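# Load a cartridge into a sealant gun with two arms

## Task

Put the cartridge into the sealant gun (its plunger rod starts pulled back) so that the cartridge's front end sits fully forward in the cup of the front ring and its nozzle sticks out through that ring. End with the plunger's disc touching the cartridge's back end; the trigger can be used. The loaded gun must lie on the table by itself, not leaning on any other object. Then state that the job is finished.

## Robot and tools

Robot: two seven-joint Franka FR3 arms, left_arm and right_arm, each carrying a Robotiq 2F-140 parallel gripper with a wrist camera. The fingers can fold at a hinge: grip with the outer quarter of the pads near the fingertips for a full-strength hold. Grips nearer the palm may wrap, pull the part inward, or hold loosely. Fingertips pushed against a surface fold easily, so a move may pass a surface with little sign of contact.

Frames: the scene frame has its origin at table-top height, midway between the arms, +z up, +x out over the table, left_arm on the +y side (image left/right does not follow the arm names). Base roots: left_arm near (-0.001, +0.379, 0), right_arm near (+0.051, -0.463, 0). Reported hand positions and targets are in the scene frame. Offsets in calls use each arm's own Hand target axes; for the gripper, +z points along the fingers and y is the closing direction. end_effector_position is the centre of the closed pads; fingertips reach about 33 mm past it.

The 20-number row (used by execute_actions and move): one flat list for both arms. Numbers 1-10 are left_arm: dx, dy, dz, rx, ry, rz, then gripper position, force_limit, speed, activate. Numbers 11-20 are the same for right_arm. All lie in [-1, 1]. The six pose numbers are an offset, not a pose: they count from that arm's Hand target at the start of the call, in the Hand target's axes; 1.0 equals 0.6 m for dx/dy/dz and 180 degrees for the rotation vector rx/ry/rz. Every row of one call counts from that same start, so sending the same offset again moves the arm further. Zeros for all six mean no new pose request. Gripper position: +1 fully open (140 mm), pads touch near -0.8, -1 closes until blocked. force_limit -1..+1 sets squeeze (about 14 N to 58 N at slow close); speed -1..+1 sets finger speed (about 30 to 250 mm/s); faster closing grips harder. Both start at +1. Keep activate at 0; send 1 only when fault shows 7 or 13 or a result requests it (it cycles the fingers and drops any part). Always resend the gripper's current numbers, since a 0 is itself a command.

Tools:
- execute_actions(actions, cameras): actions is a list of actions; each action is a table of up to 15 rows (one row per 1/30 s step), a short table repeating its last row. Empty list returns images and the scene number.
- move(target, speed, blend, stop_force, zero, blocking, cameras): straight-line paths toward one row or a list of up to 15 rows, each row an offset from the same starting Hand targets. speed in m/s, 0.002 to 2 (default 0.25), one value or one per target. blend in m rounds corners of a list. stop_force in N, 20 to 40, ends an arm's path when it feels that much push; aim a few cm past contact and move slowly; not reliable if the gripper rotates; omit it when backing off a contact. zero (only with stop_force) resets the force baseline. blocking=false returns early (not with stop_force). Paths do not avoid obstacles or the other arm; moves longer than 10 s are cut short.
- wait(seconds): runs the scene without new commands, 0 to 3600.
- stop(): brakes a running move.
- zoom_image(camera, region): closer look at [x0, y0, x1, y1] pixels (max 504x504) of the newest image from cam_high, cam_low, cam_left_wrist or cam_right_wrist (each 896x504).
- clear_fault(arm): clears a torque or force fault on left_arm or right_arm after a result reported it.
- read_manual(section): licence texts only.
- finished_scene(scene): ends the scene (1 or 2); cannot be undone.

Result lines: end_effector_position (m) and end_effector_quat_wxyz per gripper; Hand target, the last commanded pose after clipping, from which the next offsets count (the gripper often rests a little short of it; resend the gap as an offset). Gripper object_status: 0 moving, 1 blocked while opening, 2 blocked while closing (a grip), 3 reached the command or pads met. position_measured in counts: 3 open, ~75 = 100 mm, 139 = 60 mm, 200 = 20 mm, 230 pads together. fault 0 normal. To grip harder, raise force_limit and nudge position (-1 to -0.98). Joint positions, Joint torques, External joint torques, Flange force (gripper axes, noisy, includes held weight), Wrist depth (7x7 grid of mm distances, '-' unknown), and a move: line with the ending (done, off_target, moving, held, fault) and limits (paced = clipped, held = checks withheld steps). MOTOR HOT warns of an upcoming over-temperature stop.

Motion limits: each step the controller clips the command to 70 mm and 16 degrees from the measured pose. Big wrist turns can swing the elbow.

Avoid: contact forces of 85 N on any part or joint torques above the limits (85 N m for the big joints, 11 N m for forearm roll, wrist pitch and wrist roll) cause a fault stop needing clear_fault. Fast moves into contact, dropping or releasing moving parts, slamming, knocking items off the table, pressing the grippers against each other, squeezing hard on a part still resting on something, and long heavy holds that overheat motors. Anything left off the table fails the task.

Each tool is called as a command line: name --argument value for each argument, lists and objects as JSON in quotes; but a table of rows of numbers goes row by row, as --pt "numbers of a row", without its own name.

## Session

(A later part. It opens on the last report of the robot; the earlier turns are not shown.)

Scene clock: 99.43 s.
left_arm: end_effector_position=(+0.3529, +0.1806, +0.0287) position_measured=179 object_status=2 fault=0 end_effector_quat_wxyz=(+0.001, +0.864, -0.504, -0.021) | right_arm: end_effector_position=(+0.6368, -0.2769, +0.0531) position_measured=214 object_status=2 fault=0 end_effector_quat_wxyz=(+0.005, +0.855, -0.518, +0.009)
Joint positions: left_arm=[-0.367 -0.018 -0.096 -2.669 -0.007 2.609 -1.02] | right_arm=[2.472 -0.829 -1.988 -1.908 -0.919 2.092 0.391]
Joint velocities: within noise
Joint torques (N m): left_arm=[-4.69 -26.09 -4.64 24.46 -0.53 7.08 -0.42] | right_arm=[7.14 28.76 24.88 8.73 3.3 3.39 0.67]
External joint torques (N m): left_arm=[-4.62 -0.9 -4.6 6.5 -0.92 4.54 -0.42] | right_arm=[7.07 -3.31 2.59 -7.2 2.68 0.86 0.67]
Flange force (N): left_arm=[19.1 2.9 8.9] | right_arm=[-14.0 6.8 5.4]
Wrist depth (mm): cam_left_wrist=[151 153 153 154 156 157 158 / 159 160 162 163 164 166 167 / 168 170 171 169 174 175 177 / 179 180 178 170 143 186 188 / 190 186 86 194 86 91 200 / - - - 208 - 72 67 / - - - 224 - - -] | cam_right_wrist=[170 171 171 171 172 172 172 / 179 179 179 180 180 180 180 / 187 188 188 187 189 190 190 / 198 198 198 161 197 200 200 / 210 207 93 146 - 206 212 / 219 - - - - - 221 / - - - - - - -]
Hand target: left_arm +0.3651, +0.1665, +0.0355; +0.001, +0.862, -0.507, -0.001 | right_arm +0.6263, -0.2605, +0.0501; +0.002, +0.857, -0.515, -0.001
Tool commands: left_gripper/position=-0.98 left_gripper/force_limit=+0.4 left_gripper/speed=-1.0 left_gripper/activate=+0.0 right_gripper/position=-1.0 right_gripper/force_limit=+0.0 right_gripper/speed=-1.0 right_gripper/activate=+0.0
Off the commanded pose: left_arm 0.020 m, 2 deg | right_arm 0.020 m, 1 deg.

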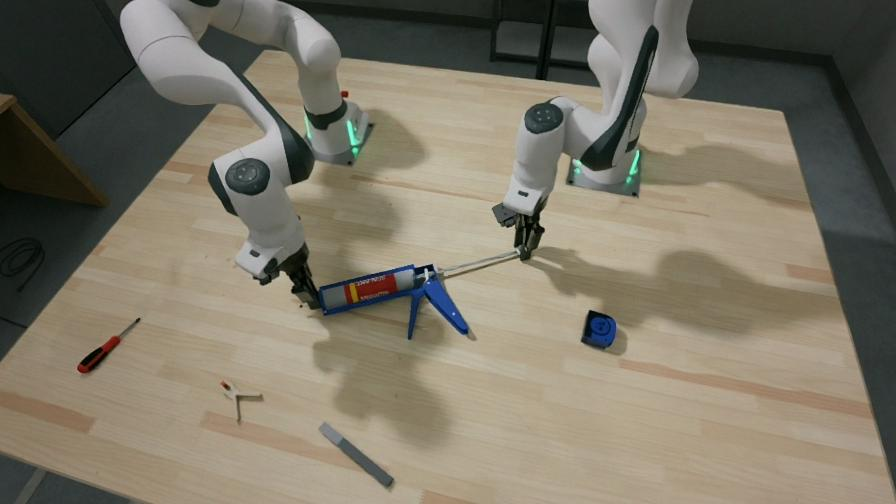

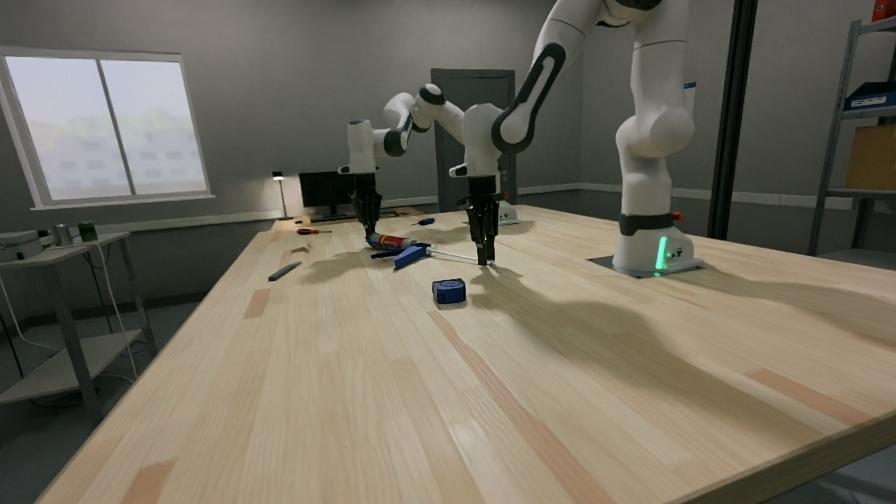

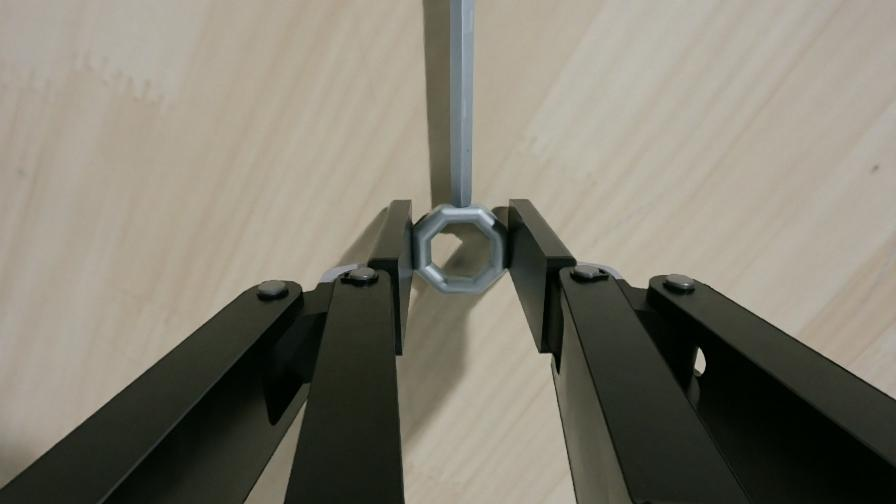

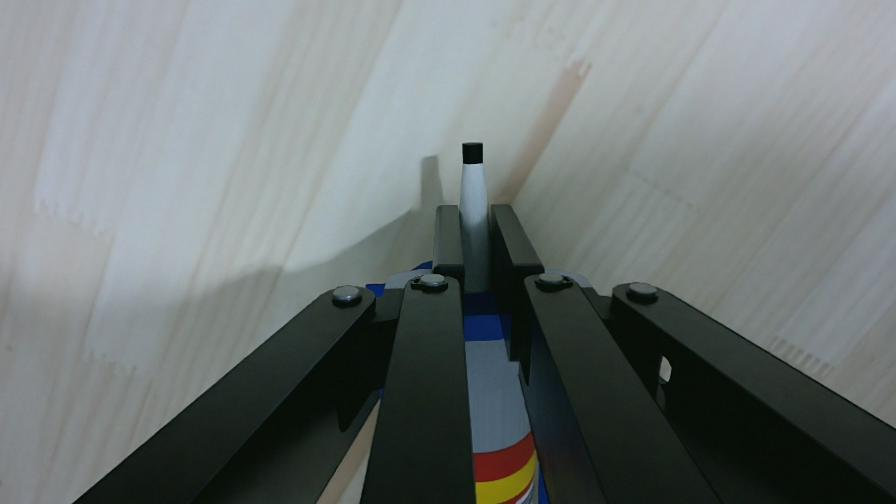

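move --target '[-0.0285,0,0,0,0,0,-0.98,0.4,-1,0,0.03,0,0,0,0,0,-1,0,-1,0]' --speed 0.03 --cameras '["cam_high"]'

zoom_image --camera "cam_high" --region '[400, 256, 440, 296]'

Scene clock: 102.03 s.
left_arm: end_effector_position=(+0.3541, +0.1827, +0.0335) position_measured=179 object_status=2 fault=0 end_effector_quat_wxyz=(+0.000, +0.862, -0.507, -0.005) | right_arm: end_effector_position=(+0.6355, -0.2782, +0.0497) position_measured=214 object_status=2 fault=0 end_effector_quat_wxyz=(+0.003, +0.856, -0.518, +0.002)
Joint positions: left_arm=[-0.367 -0.049 -0.092 -2.699 -0.008 2.64 -1.008] | right_arm=[2.462 -0.844 -1.984 -1.907 -0.919 2.092 0.382]
Joint velocities: left_arm=[0 -0.001 0.001 -0.001 -0.001 0.004 0.006] | right_arm=[-0.001 -0.001 0.002 -0.001 0.001 0 -0.007]
Joint torques (N m): left_arm=[-0.66 -26.08 0.2 17.99 0.04 3.5 0.15] | right_arm=[0.16 33.06 22.64 14.35 1.16 2.44 -0.05]
External joint torques (N m): left_arm=[-0.62 -1.8 0.17 -0.12 -0.35 0.87 0.15] | right_arm=[0.16 1 0.13 -1.25 0.52 -0.08 -0.05]
Flange force (N): left_arm=[-4.8 3.3 -2.8] | right_arm=[-1.3 6.2 -2.1]
Wrist depth (mm): cam_left_wrist=[159 159 160 160 161 161 161 / 167 168 168 168 169 170 170 / 176 176 177 176 178 179 179 / 187 187 185 169 144 189 189 / 197 193 87 199 86 91 200 / - - - 212 - 72 67 / - - - 227 - - -] | cam_right_wrist=[166 167 167 167 167 168 168 / 174 175 175 176 177 177 177 / 184 184 185 183 186 187 187 / 194 194 195 162 194 197 197 / 205 203 93 146 94 203 209 / 215 - - - - - 221 / - - - - - - -]
Hand target: left_arm +0.3568, +0.1814, +0.0355; +0.001, +0.862, -0.507, -0.001 | right_arm +0.6348, -0.2764, +0.0501; +0.002, +0.857, -0.515, -0.001
Off the commanded pose: left_arm 0.004 m, 1 deg | right_arm 0.002 m, 0 deg.
move: off_target (left_arm)

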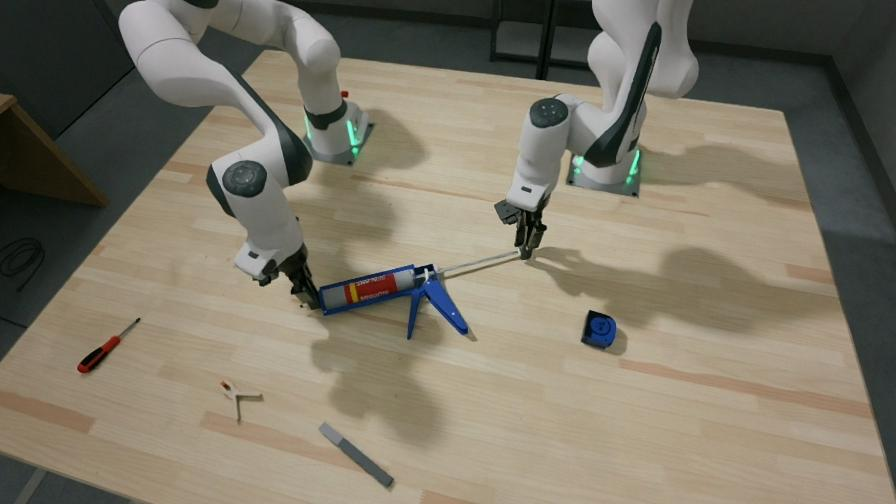

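Scaled by 12.600 from the camera's image (finer frame: 1280x720).

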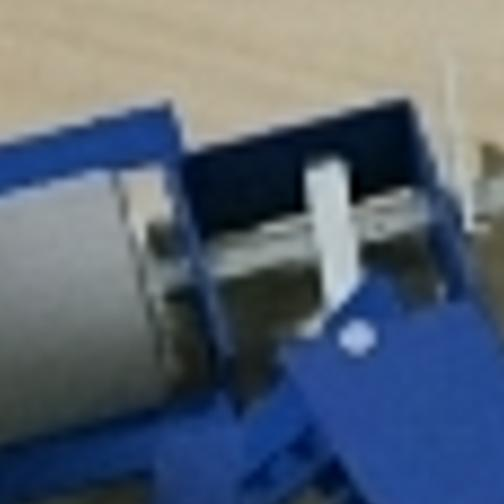

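move --target '[0,0,0,0,0,0,-0.98,0.4,-1,0,0,0,0,0,0,0,-0.3,0,-1,0]' --speed 0.03 --cameras '["cam_right_wrist"]'

Scene clock: 103.60 s.
left_arm: end_effector_position=(+0.3540, +0.1830, +0.0333) position_measured=179 object_status=2 fault=0 end_effector_quat_wxyz=(+0.000, +0.862, -0.507, -0.005) | right_arm: end_effector_position=(+0.6366, -0.2778, +0.0507) position_measured=167 object_status=0 fault=0 end_effector_quat_wxyz=(+0.002, +0.856, -0.518, +0.002)
Joint positions: left_arm=[-0.367 -0.049 -0.092 -2.7 -0.008 2.64 -1.005] | right_arm=[2.462 -0.844 -1.983 -1.905 -0.919 2.091 0.381]
Joint torques (N m): left_arm=[-0.68 -26.06 0.23 18.03 0.04 3.54 0.13] | right_arm=[0.41 33.05 22.19 13.38 1.26 2.28 -0.1]
External joint torques (N m): left_arm=[-0.71 -1.69 0.13 -0.16 -0.35 0.89 0.13] | right_arm=[0.45 1.03 -0.29 -2.23 0.61 -0.24 -0.1]
Flange force (N): left_arm=[-4.5 3.4 -2.4] | right_arm=[-2.0 8.4 -1.3]
Wrist depth (mm): cam_left_wrist=[159 159 160 160 161 161 161 / 167 167 168 168 169 169 170 / 176 176 177 176 178 179 179 / 186 186 185 170 144 188 189 / 197 192 87 199 86 91 199 / - - - 211 - 72 67 / - - - 226 - - -] | cam_right_wrist=[167 168 168 168 169 169 169 / 175 176 176 177 178 177 178 / 184 186 186 184 187 187 187 / 195 195 196 164 193 197 198 / 207 202 90 150 128 - 207 / - - - 167 - - - / - - - 177 - - -]
Hand target: left_arm +0.3568, +0.1814, +0.0355; +0.001, +0.862, -0.507, -0.001 | right_arm +0.6348, -0.2764, +0.0501; +0.002, +0.857, -0.515, -0.001
Off the commanded pose: left_arm 0.004 m, 1 deg | right_arm 0.002 m, 0 deg.
move: done

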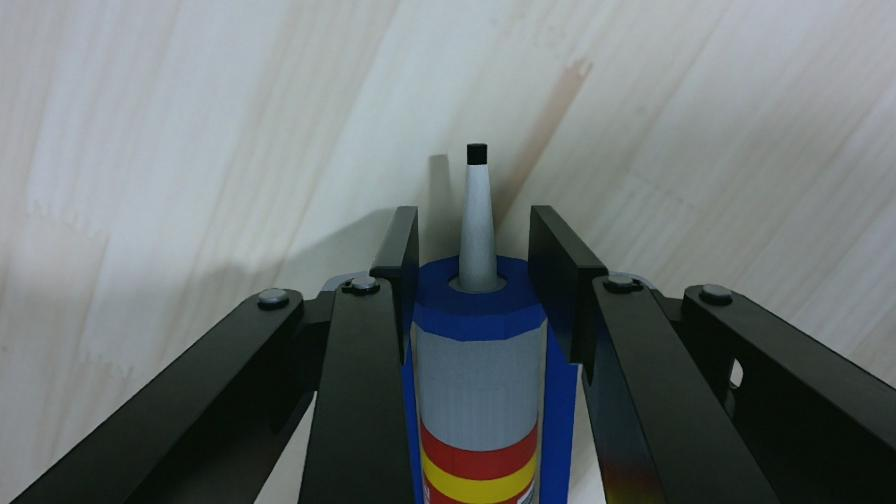

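move --pt "0 0 0 0 0 0 -0.98 0.4 -1 0 0.02 0 -0.08 0 0 0 -0.3 0 -1 0" --pt "0 0 0 0 0 0 -0.98 0.4 -1 0 -0.40 0 -0.2 0 0 0 -0.3 0 -1 0" --speed '[0.1,0.25]' --blend 0.03 --cameras '["cam_right_wrist","cam_high"]'

Scene clock: 106.47 s.
left_arm: end_effector_position=(+0.3540, +0.1830, +0.0333) position_measured=179 object_status=2 fault=0 end_effector_quat_wxyz=(+0.000, +0.862, -0.507, -0.005) | right_arm: end_effector_position=(+0.5230, -0.0637, +0.1692) position_measured=167 object_status=3 fault=0 end_effector_quat_wxyz=(+0.001, +0.860, -0.510, +0.000)
Joint positions: left_arm=[-0.367 -0.049 -0.092 -2.7 -0.008 2.64 -1.005] | right_arm=[2.796 -0.658 -1.86 -1.822 -0.68 1.942 0.63]
Joint velocities: left_arm=[within noise] | right_arm=[0.001 0 0 0.001 -0.001 0 0.005]
Joint torques (N m): left_arm=[-0.58 -26.06 0.22 18.01 0.03 3.53 0.08] | right_arm=[0.47 30.08 17.66 18.17 1.05 2.25 0.45]
External joint torques (N m): left_arm=[-0.55 -1.79 0.18 -0.12 -0.36 0.89 0.08] | right_arm=[0.3 2.37 -1.73 -1.36 0.34 -0.28 0.45]
Flange force (N): left_arm=[-4.7 3.3 -2.7] | right_arm=[-0.5 4.9 1.2]
Wrist depth (mm): cam_left_wrist=[159 159 159 160 161 161 161 / 167 167 167 168 169 169 170 / 176 176 176 175 178 179 179 / 186 186 185 169 144 188 189 / 197 193 87 198 86 91 199 / - - - 212 - 72 67 / - - - 225 - - -] | cam_right_wrist=[271 272 274 237 276 277 277 / 284 284 286 262 290 290 293 / 302 302 302 298 305 308 309 / 319 319 305 288 316 327 326 / 336 330 90 339 89 - 341 / - - - 362 - - - / - - - 380 - - -]
Hand target: left_arm +0.3568, +0.1814, +0.0355; +0.001, +0.862, -0.507, -0.001 | right_arm +0.5225, -0.0640, +0.1698; +0.002, +0.857, -0.515, -0.001
Off the commanded pose: left_arm 0.004 m, 1 deg | right_arm 0.001 m, 1 deg.
move: done; blend cut to 0.0247 m at target 1
Images, in order (width x height): cam_high 896x504, cam_right_wrist 896x504.

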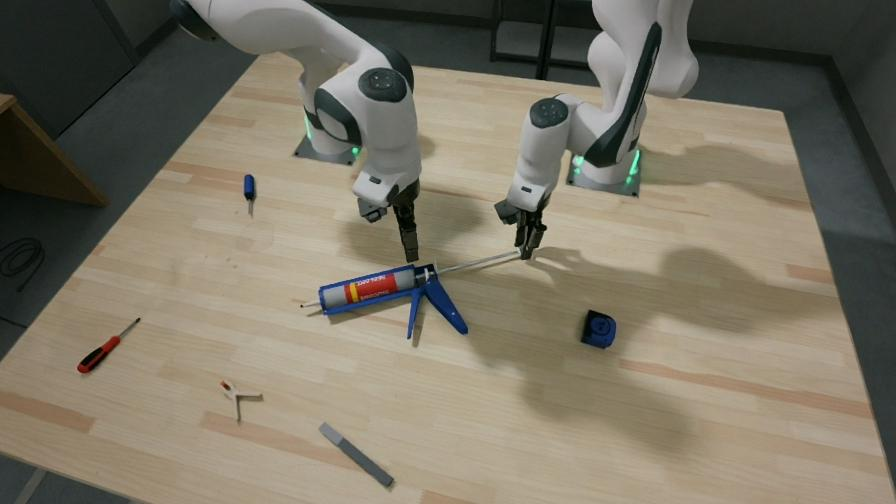

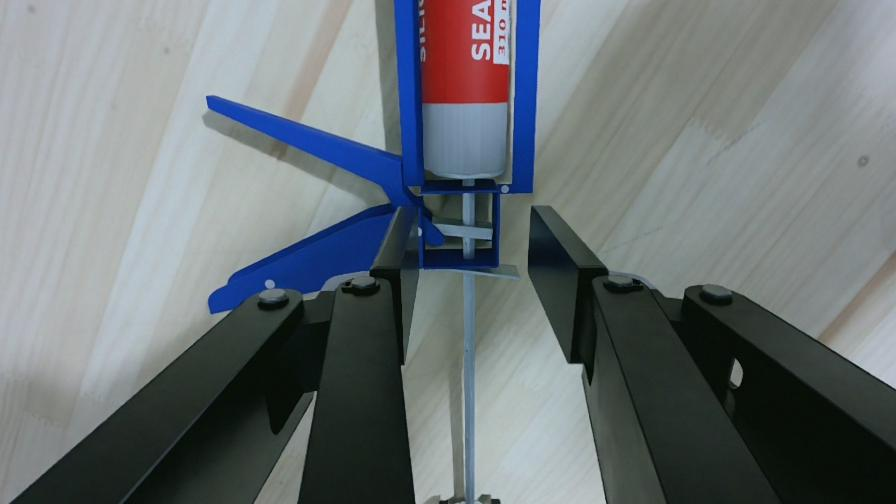

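zoom_image --camera "cam_right_wrist" --region '[390, 120, 550, 220]'

Scaled by 3.150 from the camera's image (finer frame: 1280x720).

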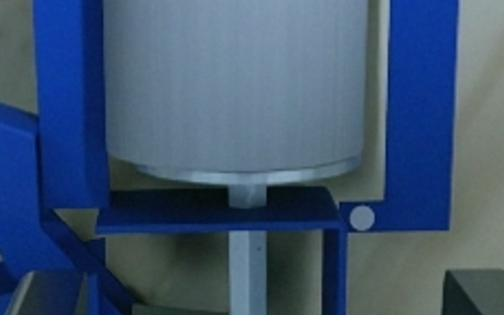

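move --target '[0,0,0,0,0,0,-0.98,0.4,-1,0,-0.04,0,0.1,0,0,0,-0.3,0,-1,0]' --speed 0.1 --cameras '["cam_right_wrist"]'

zoom_image --camera "cam_right_wrist" --region '[380, 100, 560, 220]'

Scene clock: 109.20 s.
left_arm: end_effector_position=(+0.3540, +0.1830, +0.0333) position_measured=179 object_status=2 fault=0 end_effector_quat_wxyz=(+0.000, +0.862, -0.507, -0.005) | right_arm: end_effector_position=(+0.5109, -0.0430, +0.1099) position_measured=167 object_status=3 fault=0 end_effector_quat_wxyz=(+0.001, +0.859, -0.512, -0.002)
Joint positions: left_arm=[-0.367 -0.049 -0.092 -2.7 -0.008 2.64 -1.005] | right_arm=[2.847 -0.838 -1.86 -1.84 -0.876 1.962 0.771]
Joint velocities: left_arm=[within noise] | right_arm=[-0.002 0 0 0 0.001 -0.001 0.007]
Joint torques (N m): left_arm=[-0.6 -26.06 0.22 18.01 0.03 3.52 0.1] | right_arm=[0.39 31.87 22.44 15.18 0.49 2.19 0.46]
External joint torques (N m): left_arm=[-0.6 -1.82 0.15 -0.1 -0.36 0.89 0.1] | right_arm=[0.59 1.18 -0.77 -1.23 -0.21 -0.3 0.46]
Flange force (N): left_arm=[-4.7 3.4 -2.8] | right_arm=[-0.9 3.7 1.3]
Wrist depth (mm): cam_left_wrist=[159 159 160 160 160 161 161 / 167 167 168 168 169 170 170 / 176 176 176 176 178 179 179 / 185 187 185 170 143 189 190 / 197 192 87 199 86 91 198 / - - - 211 - 72 67 / - - - 226 - - -] | cam_right_wrist=[220 218 221 180 220 223 224 / 231 232 228 207 233 236 236 / 244 244 243 234 247 247 248 / 258 255 221 235 255 263 263 / 272 230 90 275 128 - 276 / - - - 292 - - - / - - - 313 - - -]
Hand target: left_arm +0.3568, +0.1814, +0.0355; +0.001, +0.862, -0.507, -0.001 | right_arm +0.5111, -0.0431, +0.1097; +0.002, +0.857, -0.515, -0.001
Off the commanded pose: left_arm 0.004 m, 1 deg | right_arm 0.000 m, 0 deg.
joint sent to its limit (right arm) — joint 1 (waist), upper limit. The joint targets still meet the commanded pose.
move: done

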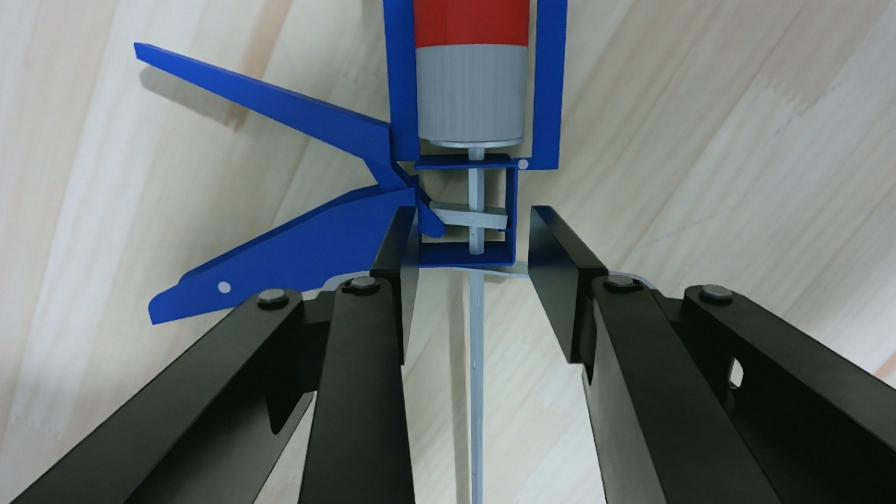

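Scaled by 2.800 from the camera's image (finer frame: 1280x720).

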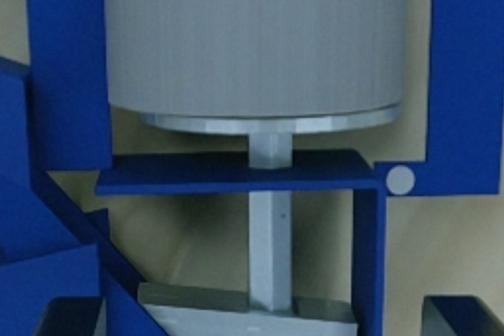

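move --target '[0,0,0.01,0,0,0,-0.98,0.4,-1,0,0,0,-0.15,0,0,0,-0.3,0,-1,0]' --speed 0.05

move --target '[0,0,0.01,0,0,0,-0.98,0.4,-1,0,0,0,0,0,0,0,-0.3,0,-1,0]' --speed 0.03 --cameras '["cam_high"]'

zoom_image --camera "cam_low" --region '[360, 225, 500, 285]'

Scene clock: 111.87 s.
left_arm: end_effector_position=(+0.3539, +0.1832, +0.0286) position_measured=179 object_status=2 fault=0 end_effector_quat_wxyz=(+0.000, +0.862, -0.507, -0.005) | right_arm: end_effector_position=(+0.5115, -0.0416, +0.1994) position_measured=167 object_status=3 fault=0 end_effector_quat_wxyz=(+0.001, +0.856, -0.518, +0.001)
Joint positions: left_arm=[-0.367 -0.036 -0.091 -2.702 -0.008 2.655 -1.005] | right_arm=[2.804 -0.771 -1.728 -1.746 -0.787 1.803 0.739]
Joint velocities: left_arm=[within noise] | right_arm=[0 0 0.001 0.002 0.001 -0.005 -0.003]
Joint torques (N m): left_arm=[-0.96 -24.25 -0.14 18.1 0.22 4.14 0] | right_arm=[-0.5 29.99 21.55 16.58 0.8 2.17 -0.26]
External joint torques (N m): left_arm=[-0.94 0.17 -0.17 0.3 -0.16 1.52 0] | right_arm=[-0.31 1.91 -0.71 -1.29 0.07 -0.33 -0.26]
Flange force (N): left_arm=[0.9 1.0 5.1] | right_arm=[2.3 6.5 0.2]
Wrist depth (mm): cam_left_wrist=[155 155 155 155 156 156 157 / 162 163 163 164 164 165 166 / 171 171 172 169 173 174 175 / 181 181 180 171 144 184 185 / 191 187 87 194 86 91 195 / - - - 206 - 72 67 / - - - 220 - - -] | cam_right_wrist=[300 301 303 269 304 304 307 / 317 317 317 314 320 322 323 / 333 335 332 325 339 339 341 / 352 353 315 349 348 357 357 / 373 367 90 375 89 - 374 / - - - 397 - - - / - - - 416 - - -]
Hand target: left_arm +0.3568, +0.1814, +0.0295; +0.001, +0.862, -0.507, -0.001 | right_arm +0.5114, -0.0427, +0.1997; +0.002, +0.857, -0.515, -0.001
Off the commanded pose: left_arm 0.004 m, 1 deg | right_arm 0.001 m, 0 deg.
move: off_target (left_arm)

Scene clock: 112.53 s.
left_arm: end_effector_position=(+0.3541, +0.1828, +0.0230) position_measured=179 object_status=2 fault=0 end_effector_quat_wxyz=(+0.001, +0.862, -0.507, -0.005) | right_arm: end_effector_position=(+0.5113, -0.0418, +0.1996) position_measured=167 object_status=3 fault=0 end_effector_quat_wxyz=(+0.001, +0.856, -0.517, +0.001)
Joint positions: left_arm=[-0.367 -0.018 -0.09 -2.702 -0.008 2.674 -1.005] | right_arm=[2.804 -0.771 -1.727 -1.746 -0.787 1.801 0.739]
Joint velocities: left_arm=[0.002 0.001 0 -0.001 0.001 0.004 -0.002] | right_arm=[within noise]
Joint torques (N m): left_arm=[-0.84 -24.49 -0.24 17.68 0.2 4.07 -0.13] | right_arm=[-0.5 29.51 21.55 16.6 0.79 2.17 -0.18]
External joint torques (N m): left_arm=[-0.8 0.34 -0.23 0.15 -0.17 1.44 -0.13] | right_arm=[-0.51 1.26 -0.96 -1.27 0.05 -0.34 -0.18]
Flange force (N): left_arm=[1.0 1.3 5.5] | right_arm=[2.3 5.7 1.0]
Wrist depth (mm): cam_left_wrist=[149 150 151 149 151 152 152 / 157 157 158 158 159 160 160 / 165 166 166 165 167 168 169 / 175 175 174 170 144 178 178 / 185 181 87 187 86 91 189 / - - - 200 - 72 67 / - - - 213 - - -] | cam_right_wrist=[301 304 302 270 305 305 308 / 315 318 313 320 319 321 322 / 334 335 332 324 339 339 340 / 351 354 318 348 350 361 358 / 371 367 90 376 89 - 375 / - - - 400 - - - / - - - 412 - - -]
Hand target: left_arm +0.3568, +0.1814, +0.0235; +0.001, +0.862, -0.507, -0.001 | right_arm +0.5114, -0.0427, +0.1997; +0.002, +0.857, -0.515, -0.001
Off the commanded pose: left_arm 0.003 m, 0 deg | right_arm 0.001 m, 0 deg.
move: done

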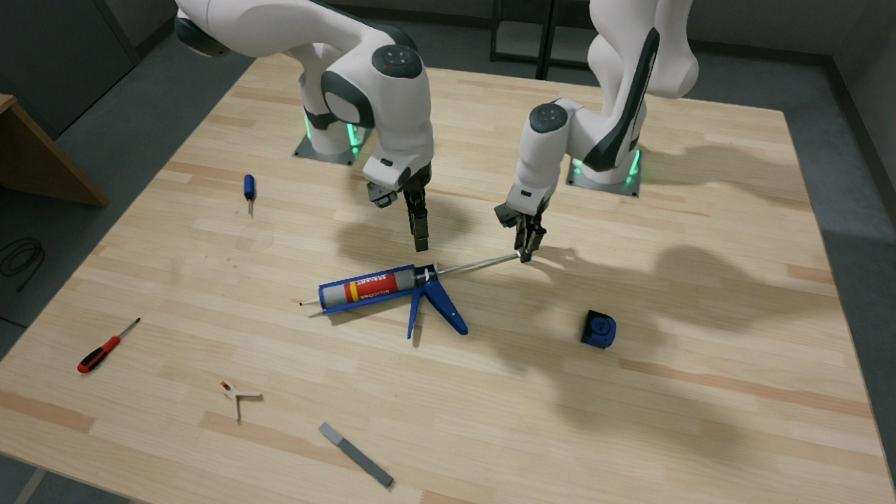

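This scene's latest camera images include none from cam_low. They are from: cam_high. cam_low's image comes with the result of a call that names it in "cameras".

move --target '[0,0,-0.015,0,0,0,-0.98,0.4,-1,0,0,0,0,0,0,0,-0.3,0,-1,0]' --speed 0.03

move --target '[0,0,-0.003,0,0,0,-0.98,0.4,-1,0,0,0,0,0,0,0,-0.3,0,-1,0]' --speed 0.03 --cameras '["cam_high","cam_low"]'

zoom_image --camera "cam_low" --region '[360, 225, 500, 285]'

Scene clock: 113.53 s.
left_arm: end_effector_position=(+0.3551, +0.1829, +0.0307) position_measured=179 object_status=2 fault=0 end_effector_quat_wxyz=(+0.000, +0.862, -0.507, -0.003) | right_arm: end_effector_position=(+0.5113, -0.0418, +0.1996) position_measured=167 object_status=3 fault=0 end_effector_quat_wxyz=(+0.001, +0.856, -0.517, +0.001)
Joint positions: left_arm=[-0.367 -0.042 -0.09 -2.702 -0.008 2.655 -1.004] | right_arm=[2.804 -0.771 -1.727 -1.746 -0.787 1.801 0.739]
Joint torques (N m): left_arm=[-0.59 -25.34 -0.14 17.91 0.3 3 -0.08] | right_arm=[-0.49 29.52 21.54 16.62 0.79 2.18 -0.25]
External joint torques (N m): left_arm=[-0.6 -0.97 -0.2 -0.07 -0.09 0.34 -0.08] | right_arm=[-0.45 1.35 -0.88 -1.22 0.06 -0.32 -0.25]
Flange force (N): left_arm=[-1.9 2.6 -1.9] | right_arm=[2.3 5.6 0.7]
Wrist depth (mm): cam_left_wrist=[157 157 158 158 158 158 159 / 165 165 166 166 166 167 167 / 174 175 174 173 175 176 176 / 183 184 182 170 144 185 186 / 194 190 87 196 86 91 196 / - - - 208 - 72 67 / - - - 223 - - -] | cam_right_wrist=[301 302 303 270 305 307 305 / 317 317 315 311 320 322 321 / 333 332 330 325 337 340 339 / 351 353 315 348 350 358 358 / 374 364 90 375 89 - 378 / - - - 399 - - - / - - - 417 - - -]
Hand target: left_arm +0.3568, +0.1814, +0.0325; +0.001, +0.862, -0.507, -0.001 | right_arm +0.5114, -0.0427, +0.1997; +0.002, +0.857, -0.515, -0.001
Off the commanded pose: left_arm 0.003 m, 0 deg | right_arm 0.001 m, 0 deg.
move: done

Scene clock: 114.03 s.
left_arm: end_effector_position=(+0.3553, +0.1829, +0.0326) position_measured=179 object_status=2 fault=0 end_effector_quat_wxyz=(+0.000, +0.862, -0.508, -0.003) | right_arm: end_effector_position=(+0.5113, -0.0418, +0.1996) position_measured=167 object_status=3 fault=0 end_effector_quat_wxyz=(+0.001, +0.856, -0.517, +0.001)
Joint positions: left_arm=[-0.367 -0.047 -0.09 -2.702 -0.008 2.65 -1.003] | right_arm=[2.804 -0.771 -1.727 -1.746 -0.787 1.801 0.739]
Joint torques (N m): left_arm=[-0.64 -25.19 -0.14 17.9 0.16 2.96 -0.02] | right_arm=[-0.5 29.5 21.55 16.59 0.79 2.15 -0.26]
External joint torques (N m): left_arm=[-0.57 -0.9 -0.13 -0.19 -0.23 0.3 -0.02] | right_arm=[-0.59 1.38 -0.87 -1.14 0.05 -0.34 -0.26]
Flange force (N): left_arm=[-2.2 2.5 -1.8] | right_arm=[2.6 5.8 0.5]
Wrist depth (mm): cam_left_wrist=[158 159 160 160 160 160 161 / 167 167 167 168 169 169 169 / 175 176 176 175 177 178 178 / 186 186 184 169 143 188 188 / 196 192 87 198 86 91 199 / - - - 210 - 72 67 / - - - 226 - - -] | cam_right_wrist=[303 302 304 270 305 307 305 / 316 316 315 303 321 321 324 / 333 334 332 326 337 339 338 / 350 351 314 345 349 356 358 / 373 364 90 378 90 - 378 / - - - 399 - - - / - - - 418 - - -]
Hand target: left_arm +0.3568, +0.1814, +0.0343; +0.001, +0.862, -0.507, -0.001 | right_arm +0.5114, -0.0427, +0.1997; +0.002, +0.857, -0.515, -0.001
Off the commanded pose: left_arm 0.003 m, 0 deg | right_arm 0.001 m, 0 deg.
move: done

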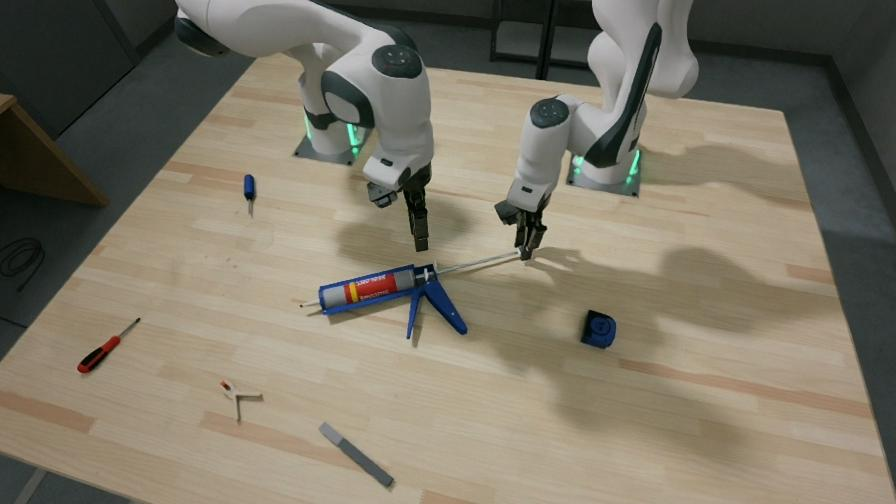

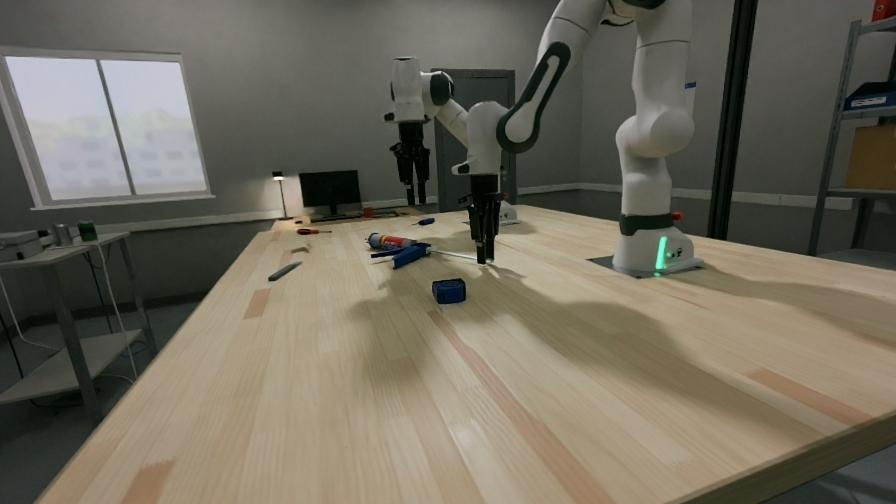

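Scaled by 3.600 from the camera's image (finer frame: 1280x720).

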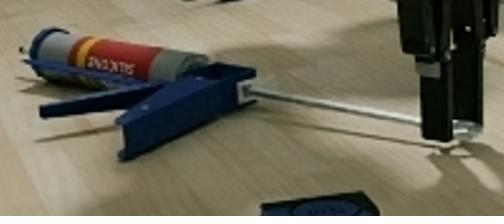

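move --target '[0,0,0.006,0,0,0,-0.98,0.4,-1,0,0,0,0,0,0,0,-0.3,0,-1,0]' --speed 0.03

move --target '[0,0,0,0,0,0,-0.2,0.4,-1,0,0,0,0,0,0,0,-0.3,0,-1,0]' --speed 0.03 --cameras '["cam_low", "cam_left_wrist","cam_high"]'

zoom_image --camera "cam_low" --region '[360, 225, 500, 285]'

Scene clock: 114.77 s.
left_arm: end_effector_position=(+0.3550, +0.1829, +0.0303) position_measured=179 object_status=2 fault=0 end_effector_quat_wxyz=(+0.000, +0.862, -0.508, -0.003) | right_arm: end_effector_position=(+0.5113, -0.0418, +0.1996) position_measured=167 object_status=3 fault=0 end_effector_quat_wxyz=(+0.001, +0.856, -0.517, +0.001)
Joint positions: left_arm=[-0.367 -0.04 -0.09 -2.702 -0.008 2.655 -1.003] | right_arm=[2.804 -0.771 -1.727 -1.746 -0.787 1.801 0.739]
Joint torques (N m): left_arm=[-0.58 -23.66 -0.1 17.52 0.35 3.51 -0.06] | right_arm=[-0.5 29.46 21.55 16.64 0.8 2.16 -0.22]
External joint torques (N m): left_arm=[-0.64 0.86 -0.22 -0.49 -0.03 0.85 -0.06] | right_arm=[-0.63 1.25 -0.97 -1.15 0.06 -0.35 -0.22]
Flange force (N): left_arm=[0.6 1.0 5.3] | right_arm=[2.6 5.6 0.8]
Wrist depth (mm): cam_left_wrist=[156 156 157 158 158 158 158 / 164 165 165 165 166 167 167 / 173 173 174 172 175 175 176 / 183 183 182 171 144 186 186 / 193 189 87 196 86 91 197 / - - - 206 - 72 67 / - - - 222 - - -] | cam_right_wrist=[302 302 303 268 307 306 305 / 317 317 315 305 320 323 323 / 335 336 332 326 337 338 339 / 350 351 315 340 351 358 359 / 372 364 90 374 89 - 378 / - - - 399 - - - / - - - 414 - - -]
Hand target: left_arm +0.3568, +0.1814, +0.0307; +0.001, +0.862, -0.507, -0.001 | right_arm +0.5114, -0.0427, +0.1997; +0.002, +0.857, -0.515, -0.001
Off the commanded pose: left_arm 0.002 m, 0 deg | right_arm 0.001 m, 0 deg.
move: done

Scene clock: 115.57 s.
left_arm: end_effector_position=(+0.3559, +0.1824, +0.0306) position_measured=154 object_status=0 fault=0 end_effector_quat_wxyz=(+0.000, +0.862, -0.508, -0.002) | right_arm: end_effector_position=(+0.5113, -0.0418, +0.1996) position_measured=167 object_status=3 fault=0 end_effector_quat_wxyz=(+0.001, +0.856, -0.517, +0.001)
Joint positions: left_arm=[-0.367 -0.04 -0.09 -2.702 -0.008 2.658 -1.003] | right_arm=[2.804 -0.771 -1.727 -1.746 -0.787 1.801 0.739]
Joint torques (N m): left_arm=[-0.57 -23.69 -0.07 17.35 0.4 3.01 -0.07] | right_arm=[-0.5 29.48 21.55 16.61 0.78 2.18 -0.23]
External joint torques (N m): left_arm=[-0.55 0.78 -0.1 -0.6 0.01 0.36 -0.07] | right_arm=[-0.38 1.36 -0.81 -1.26 0.05 -0.32 -0.23]
Flange force (N): left_arm=[0.3 0.9 3.6] | right_arm=[2.2 5.7 0.7]
Wrist depth (mm): cam_left_wrist=[157 157 158 158 158 159 159 / 165 165 165 166 166 167 167 / 174 174 174 173 175 175 176 / 183 183 180 172 149 183 186 / 194 82 92 196 111 91 195 / - - 202 208 - - 67 / - - - 222 - - -] | cam_right_wrist=[302 302 304 271 304 306 304 / 316 318 315 315 321 319 322 / 333 335 331 324 338 340 342 / 354 352 316 347 348 357 358 / 372 363 90 375 89 - 378 / - - - 401 - - - / - - - 418 - - -]
Hand target: left_arm +0.3568, +0.1814, +0.0307; +0.001, +0.862, -0.507, -0.001 | right_arm +0.5114, -0.0427, +0.1997; +0.002, +0.857, -0.515, -0.001
Off the commanded pose: left_arm 0.001 m, 0 deg | right_arm 0.001 m, 0 deg.
move: done
Images, in order (width x height): cam_high 896x504, cam_low 896x504, cam_left_wrist 896x504.

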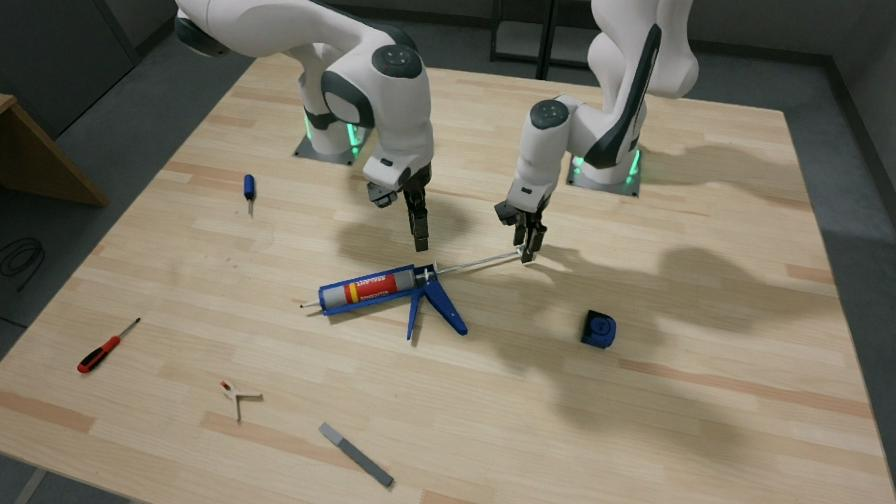

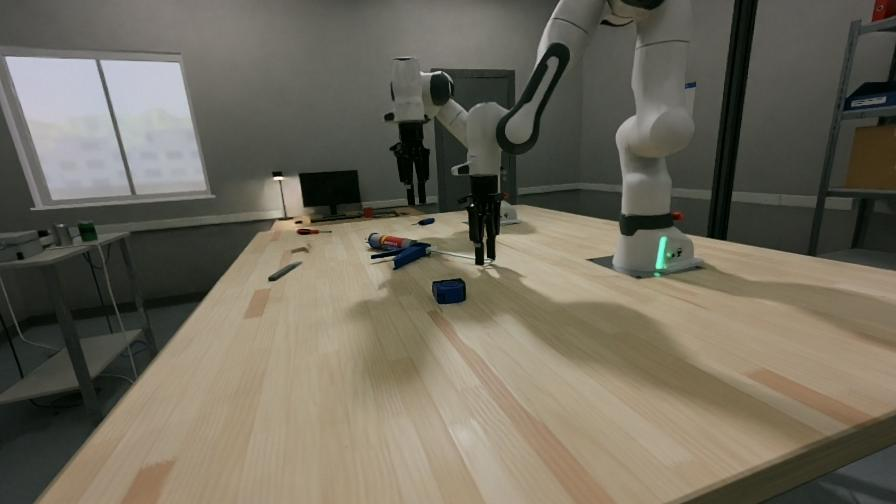

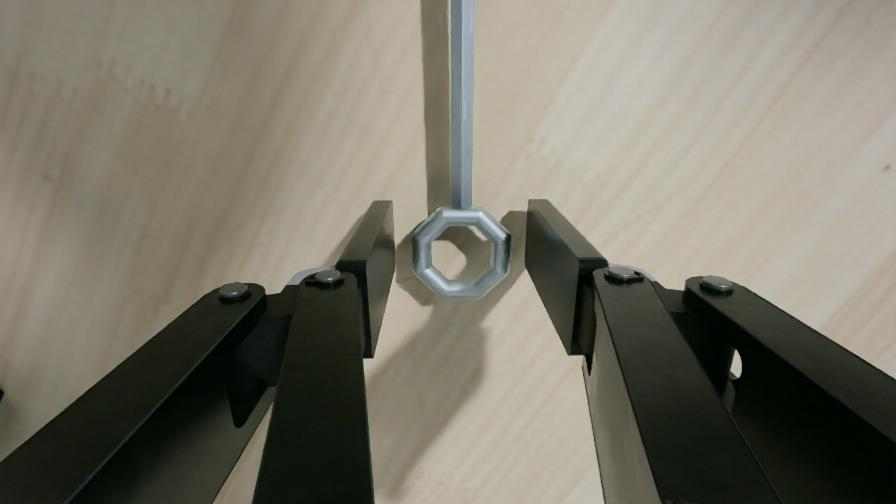

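Scaled by 3.600 from the camera's image (finer frame: 1280x720).

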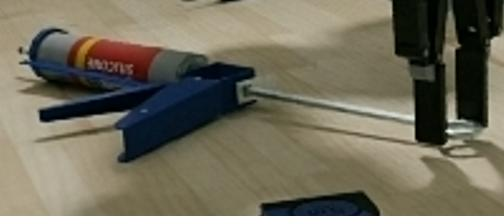

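move --pt "0 0 -0.15 0 0 0 -0.2 0.4 -1 0 0 0 0 0 0 0 -0.3 0 -1 0" --pt "-0.1 0 -0.3 0 0 0 -0.2 0.4 -1 0 0 0 0 0 0 0 -0.3 0 -1 0" --speed 0.15 --blend 0.02 --cameras '["cam_high","cam_low","cam_right_wrist"]'

zoom_image --camera "cam_right_wrist" --region '[370, 120, 550, 220]'

zoom_image --camera "cam_high" --region '[290, 240, 450, 330]'

zoom_image --camera "cam_low" --region '[360, 225, 500, 285]'

Scene clock: 117.97 s.
left_arm: end_effector_position=(+0.3285, +0.2329, +0.2105) position_measured=154 object_status=3 fault=0 end_effector_quat_wxyz=(+0.002, +0.864, -0.503, +0.001) | right_arm: end_effector_position=(+0.5113, -0.0418, +0.1996) position_measured=167 object_status=3 fault=0 end_effector_quat_wxyz=(+0.001, +0.856, -0.517, +0.001)
Joint positions: left_arm=[-0.355 -0.58 -0.01 -2.655 -0.011 2.076 -0.922] | right_arm=[2.804 -0.771 -1.727 -1.746 -0.787 1.801 0.739]
Joint velocities: left_arm=[0.001 -0.001 0 -0.001 -0.001 -0.004 0.005] | right_arm=[within noise]
Joint torques (N m): left_arm=[-0.81 -12.64 -0.5 22.83 1.09 2.58 0.2] | right_arm=[-0.49 29.47 21.56 16.61 0.79 2.16 -0.24]
External joint torques (N m): left_arm=[-0.76 -0.69 -0.09 -1.68 0.38 -0.09 0.2] | right_arm=[-0.49 1.27 -0.91 -1.23 0.05 -0.35 -0.24]
Flange force (N): left_arm=[-5.4 4.3 2.1] | right_arm=[2.4 5.6 0.8]
Wrist depth (mm): cam_left_wrist=[321 323 322 322 326 328 327 / 337 338 338 339 339 342 343 / 323 351 354 356 358 359 361 / 371 374 123 375 136 375 381 / 388 81 91 396 92 91 398 / - - 414 422 - - 67 / - - - 450 - - -] | cam_right_wrist=[300 302 304 270 305 305 306 / 317 319 317 312 320 322 322 / 335 334 332 325 337 338 339 / 352 356 318 347 350 357 359 / 372 366 90 376 89 - 375 / - - - 401 - - - / - - - 419 - - -]
Hand target: left_arm +0.3280, +0.2340, +0.2107; +0.001, +0.862, -0.507, -0.001 | right_arm +0.5114, -0.0427, +0.1997; +0.002, +0.857, -0.515, -0.001
Off the commanded pose: left_arm 0.001 m, 1 deg | right_arm 0.001 m, 0 deg.
move: done

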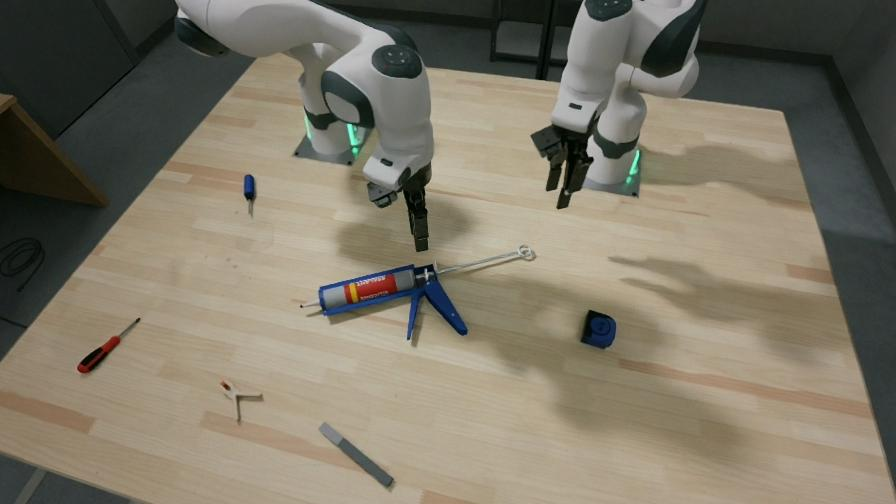

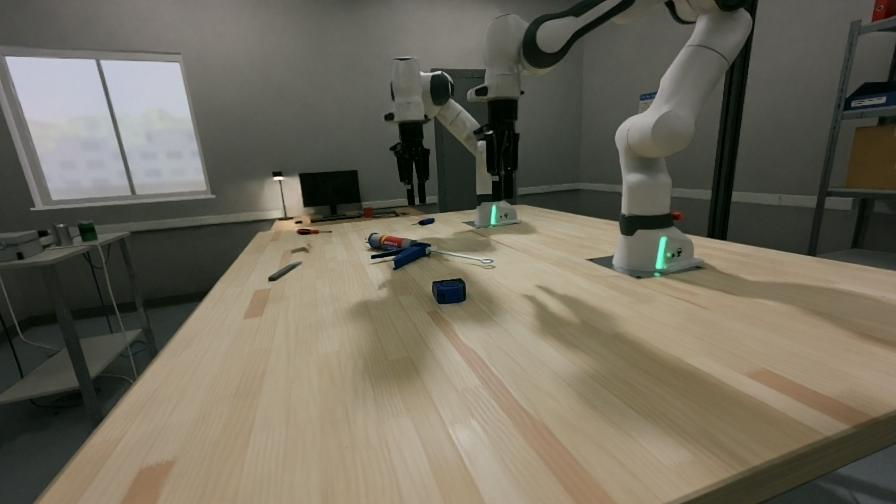

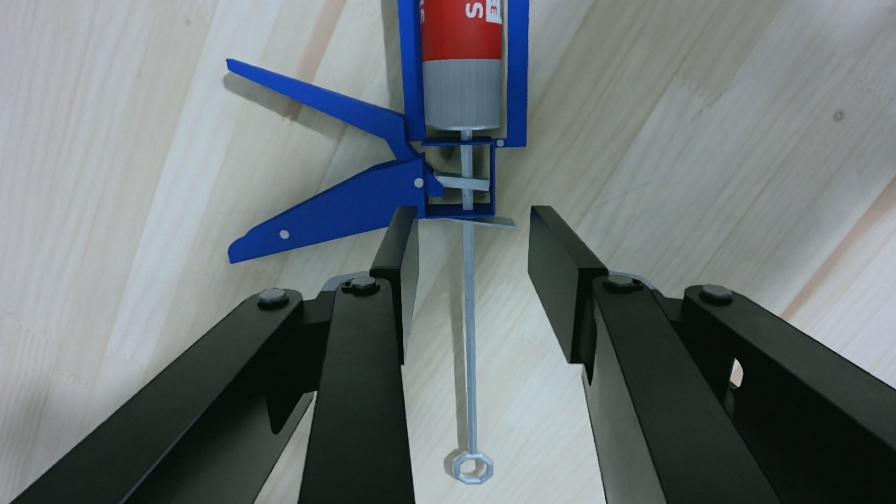

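Scaled by 2.800 from the camera's image (finer frame: 1280x720).

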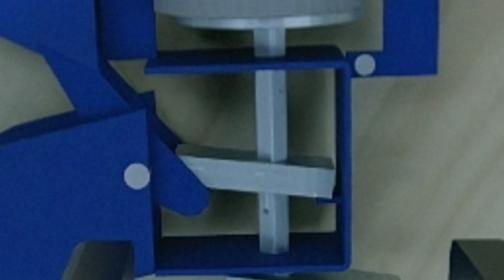

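Scaled by 3.150 from the camera's image (finer frame: 1280x720).

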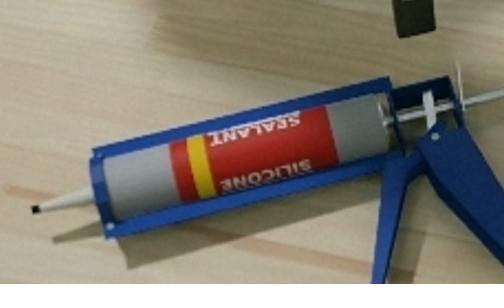

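Scaled by 3.600 from the camera's image (finer frame: 1280x720).

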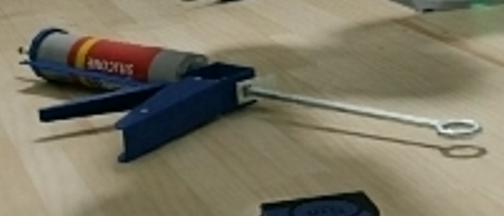

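move --target '[0,0,0,0,0,0,-0.2,0.4,-1,0,0.33,0,0.0,0,0,0,-0.3,0,-1,0]' --speed 0.25 --cameras '["cam_right_wrist"]'

zoom_image --camera "cam_right_wrist" --region '[370, 80, 570, 220]'

Scene clock: 120.20 s.
left_arm: end_effector_position=(+0.3283, +0.2330, +0.2105) position_measured=154 object_status=3 fault=0 end_effector_quat_wxyz=(+0.002, +0.864, -0.504, +0.000) | right_arm: end_effector_position=(+0.6045, -0.2172, +0.2003) position_measured=167 object_status=3 fault=0 end_effector_quat_wxyz=(+0.001, +0.854, -0.520, -0.001)
Joint positions: left_arm=[-0.355 -0.58 -0.01 -2.655 -0.011 2.076 -0.92] | right_arm=[2.399 -0.834 -1.624 -1.811 -0.853 1.767 0.473]
Joint velocities: left_arm=[within noise] | right_arm=[-0.001 0 0.001 0 -0.001 0.001 -0.004]
Joint torques (N m): left_arm=[-0.58 -12.64 -0.68 22.81 0.95 2.56 0.16] | right_arm=[0.39 27.21 23 14.95 0.51 2.2 -0.2]
External joint torques (N m): left_arm=[-0.64 -0.78 -0.37 -1.64 0.24 -0.09 0.16] | right_arm=[0.43 1.19 -0.96 -1.61 -0.22 -0.32 -0.2]
Flange force (N): left_arm=[-5.3 4.9 2.0] | right_arm=[-0.9 2.7 2.2]
Wrist depth (mm): cam_left_wrist=[322 322 321 322 327 324 327 / 337 336 339 339 340 341 341 / 324 350 355 356 358 360 361 / 373 374 123 375 136 377 378 / 391 81 91 398 92 91 399 / - - 411 421 - - 67 / - - - 447 - - -] | cam_right_wrist=[301 305 304 305 306 306 307 / 319 319 319 295 323 324 324 / 337 337 337 307 338 342 342 / 356 356 353 308 351 360 359 / 375 369 90 336 89 - 380 / - - - 367 - - - / - - - 429 - - -]
Hand target: left_arm +0.3280, +0.2340, +0.2107; +0.001, +0.862, -0.507, -0.001 | right_arm +0.6044, -0.2176, +0.2000; +0.002, +0.857, -0.515, -0.001
Off the commanded pose: left_arm 0.001 m, 0 deg | right_arm 0.000 m, 1 deg.
move: done

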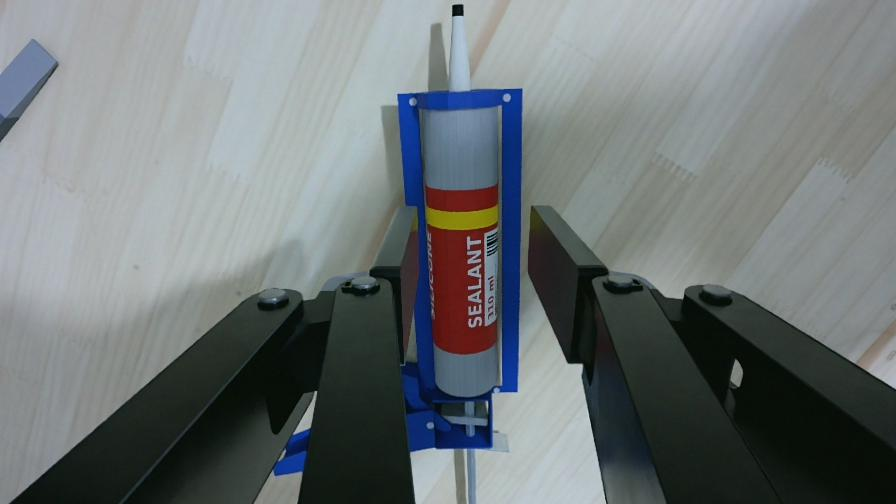

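Scaled by 2.520 from the camera's image (finer frame: 1280x720).

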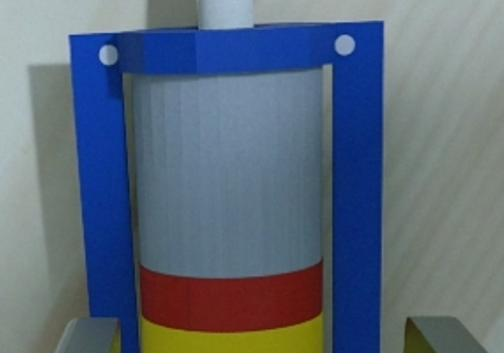

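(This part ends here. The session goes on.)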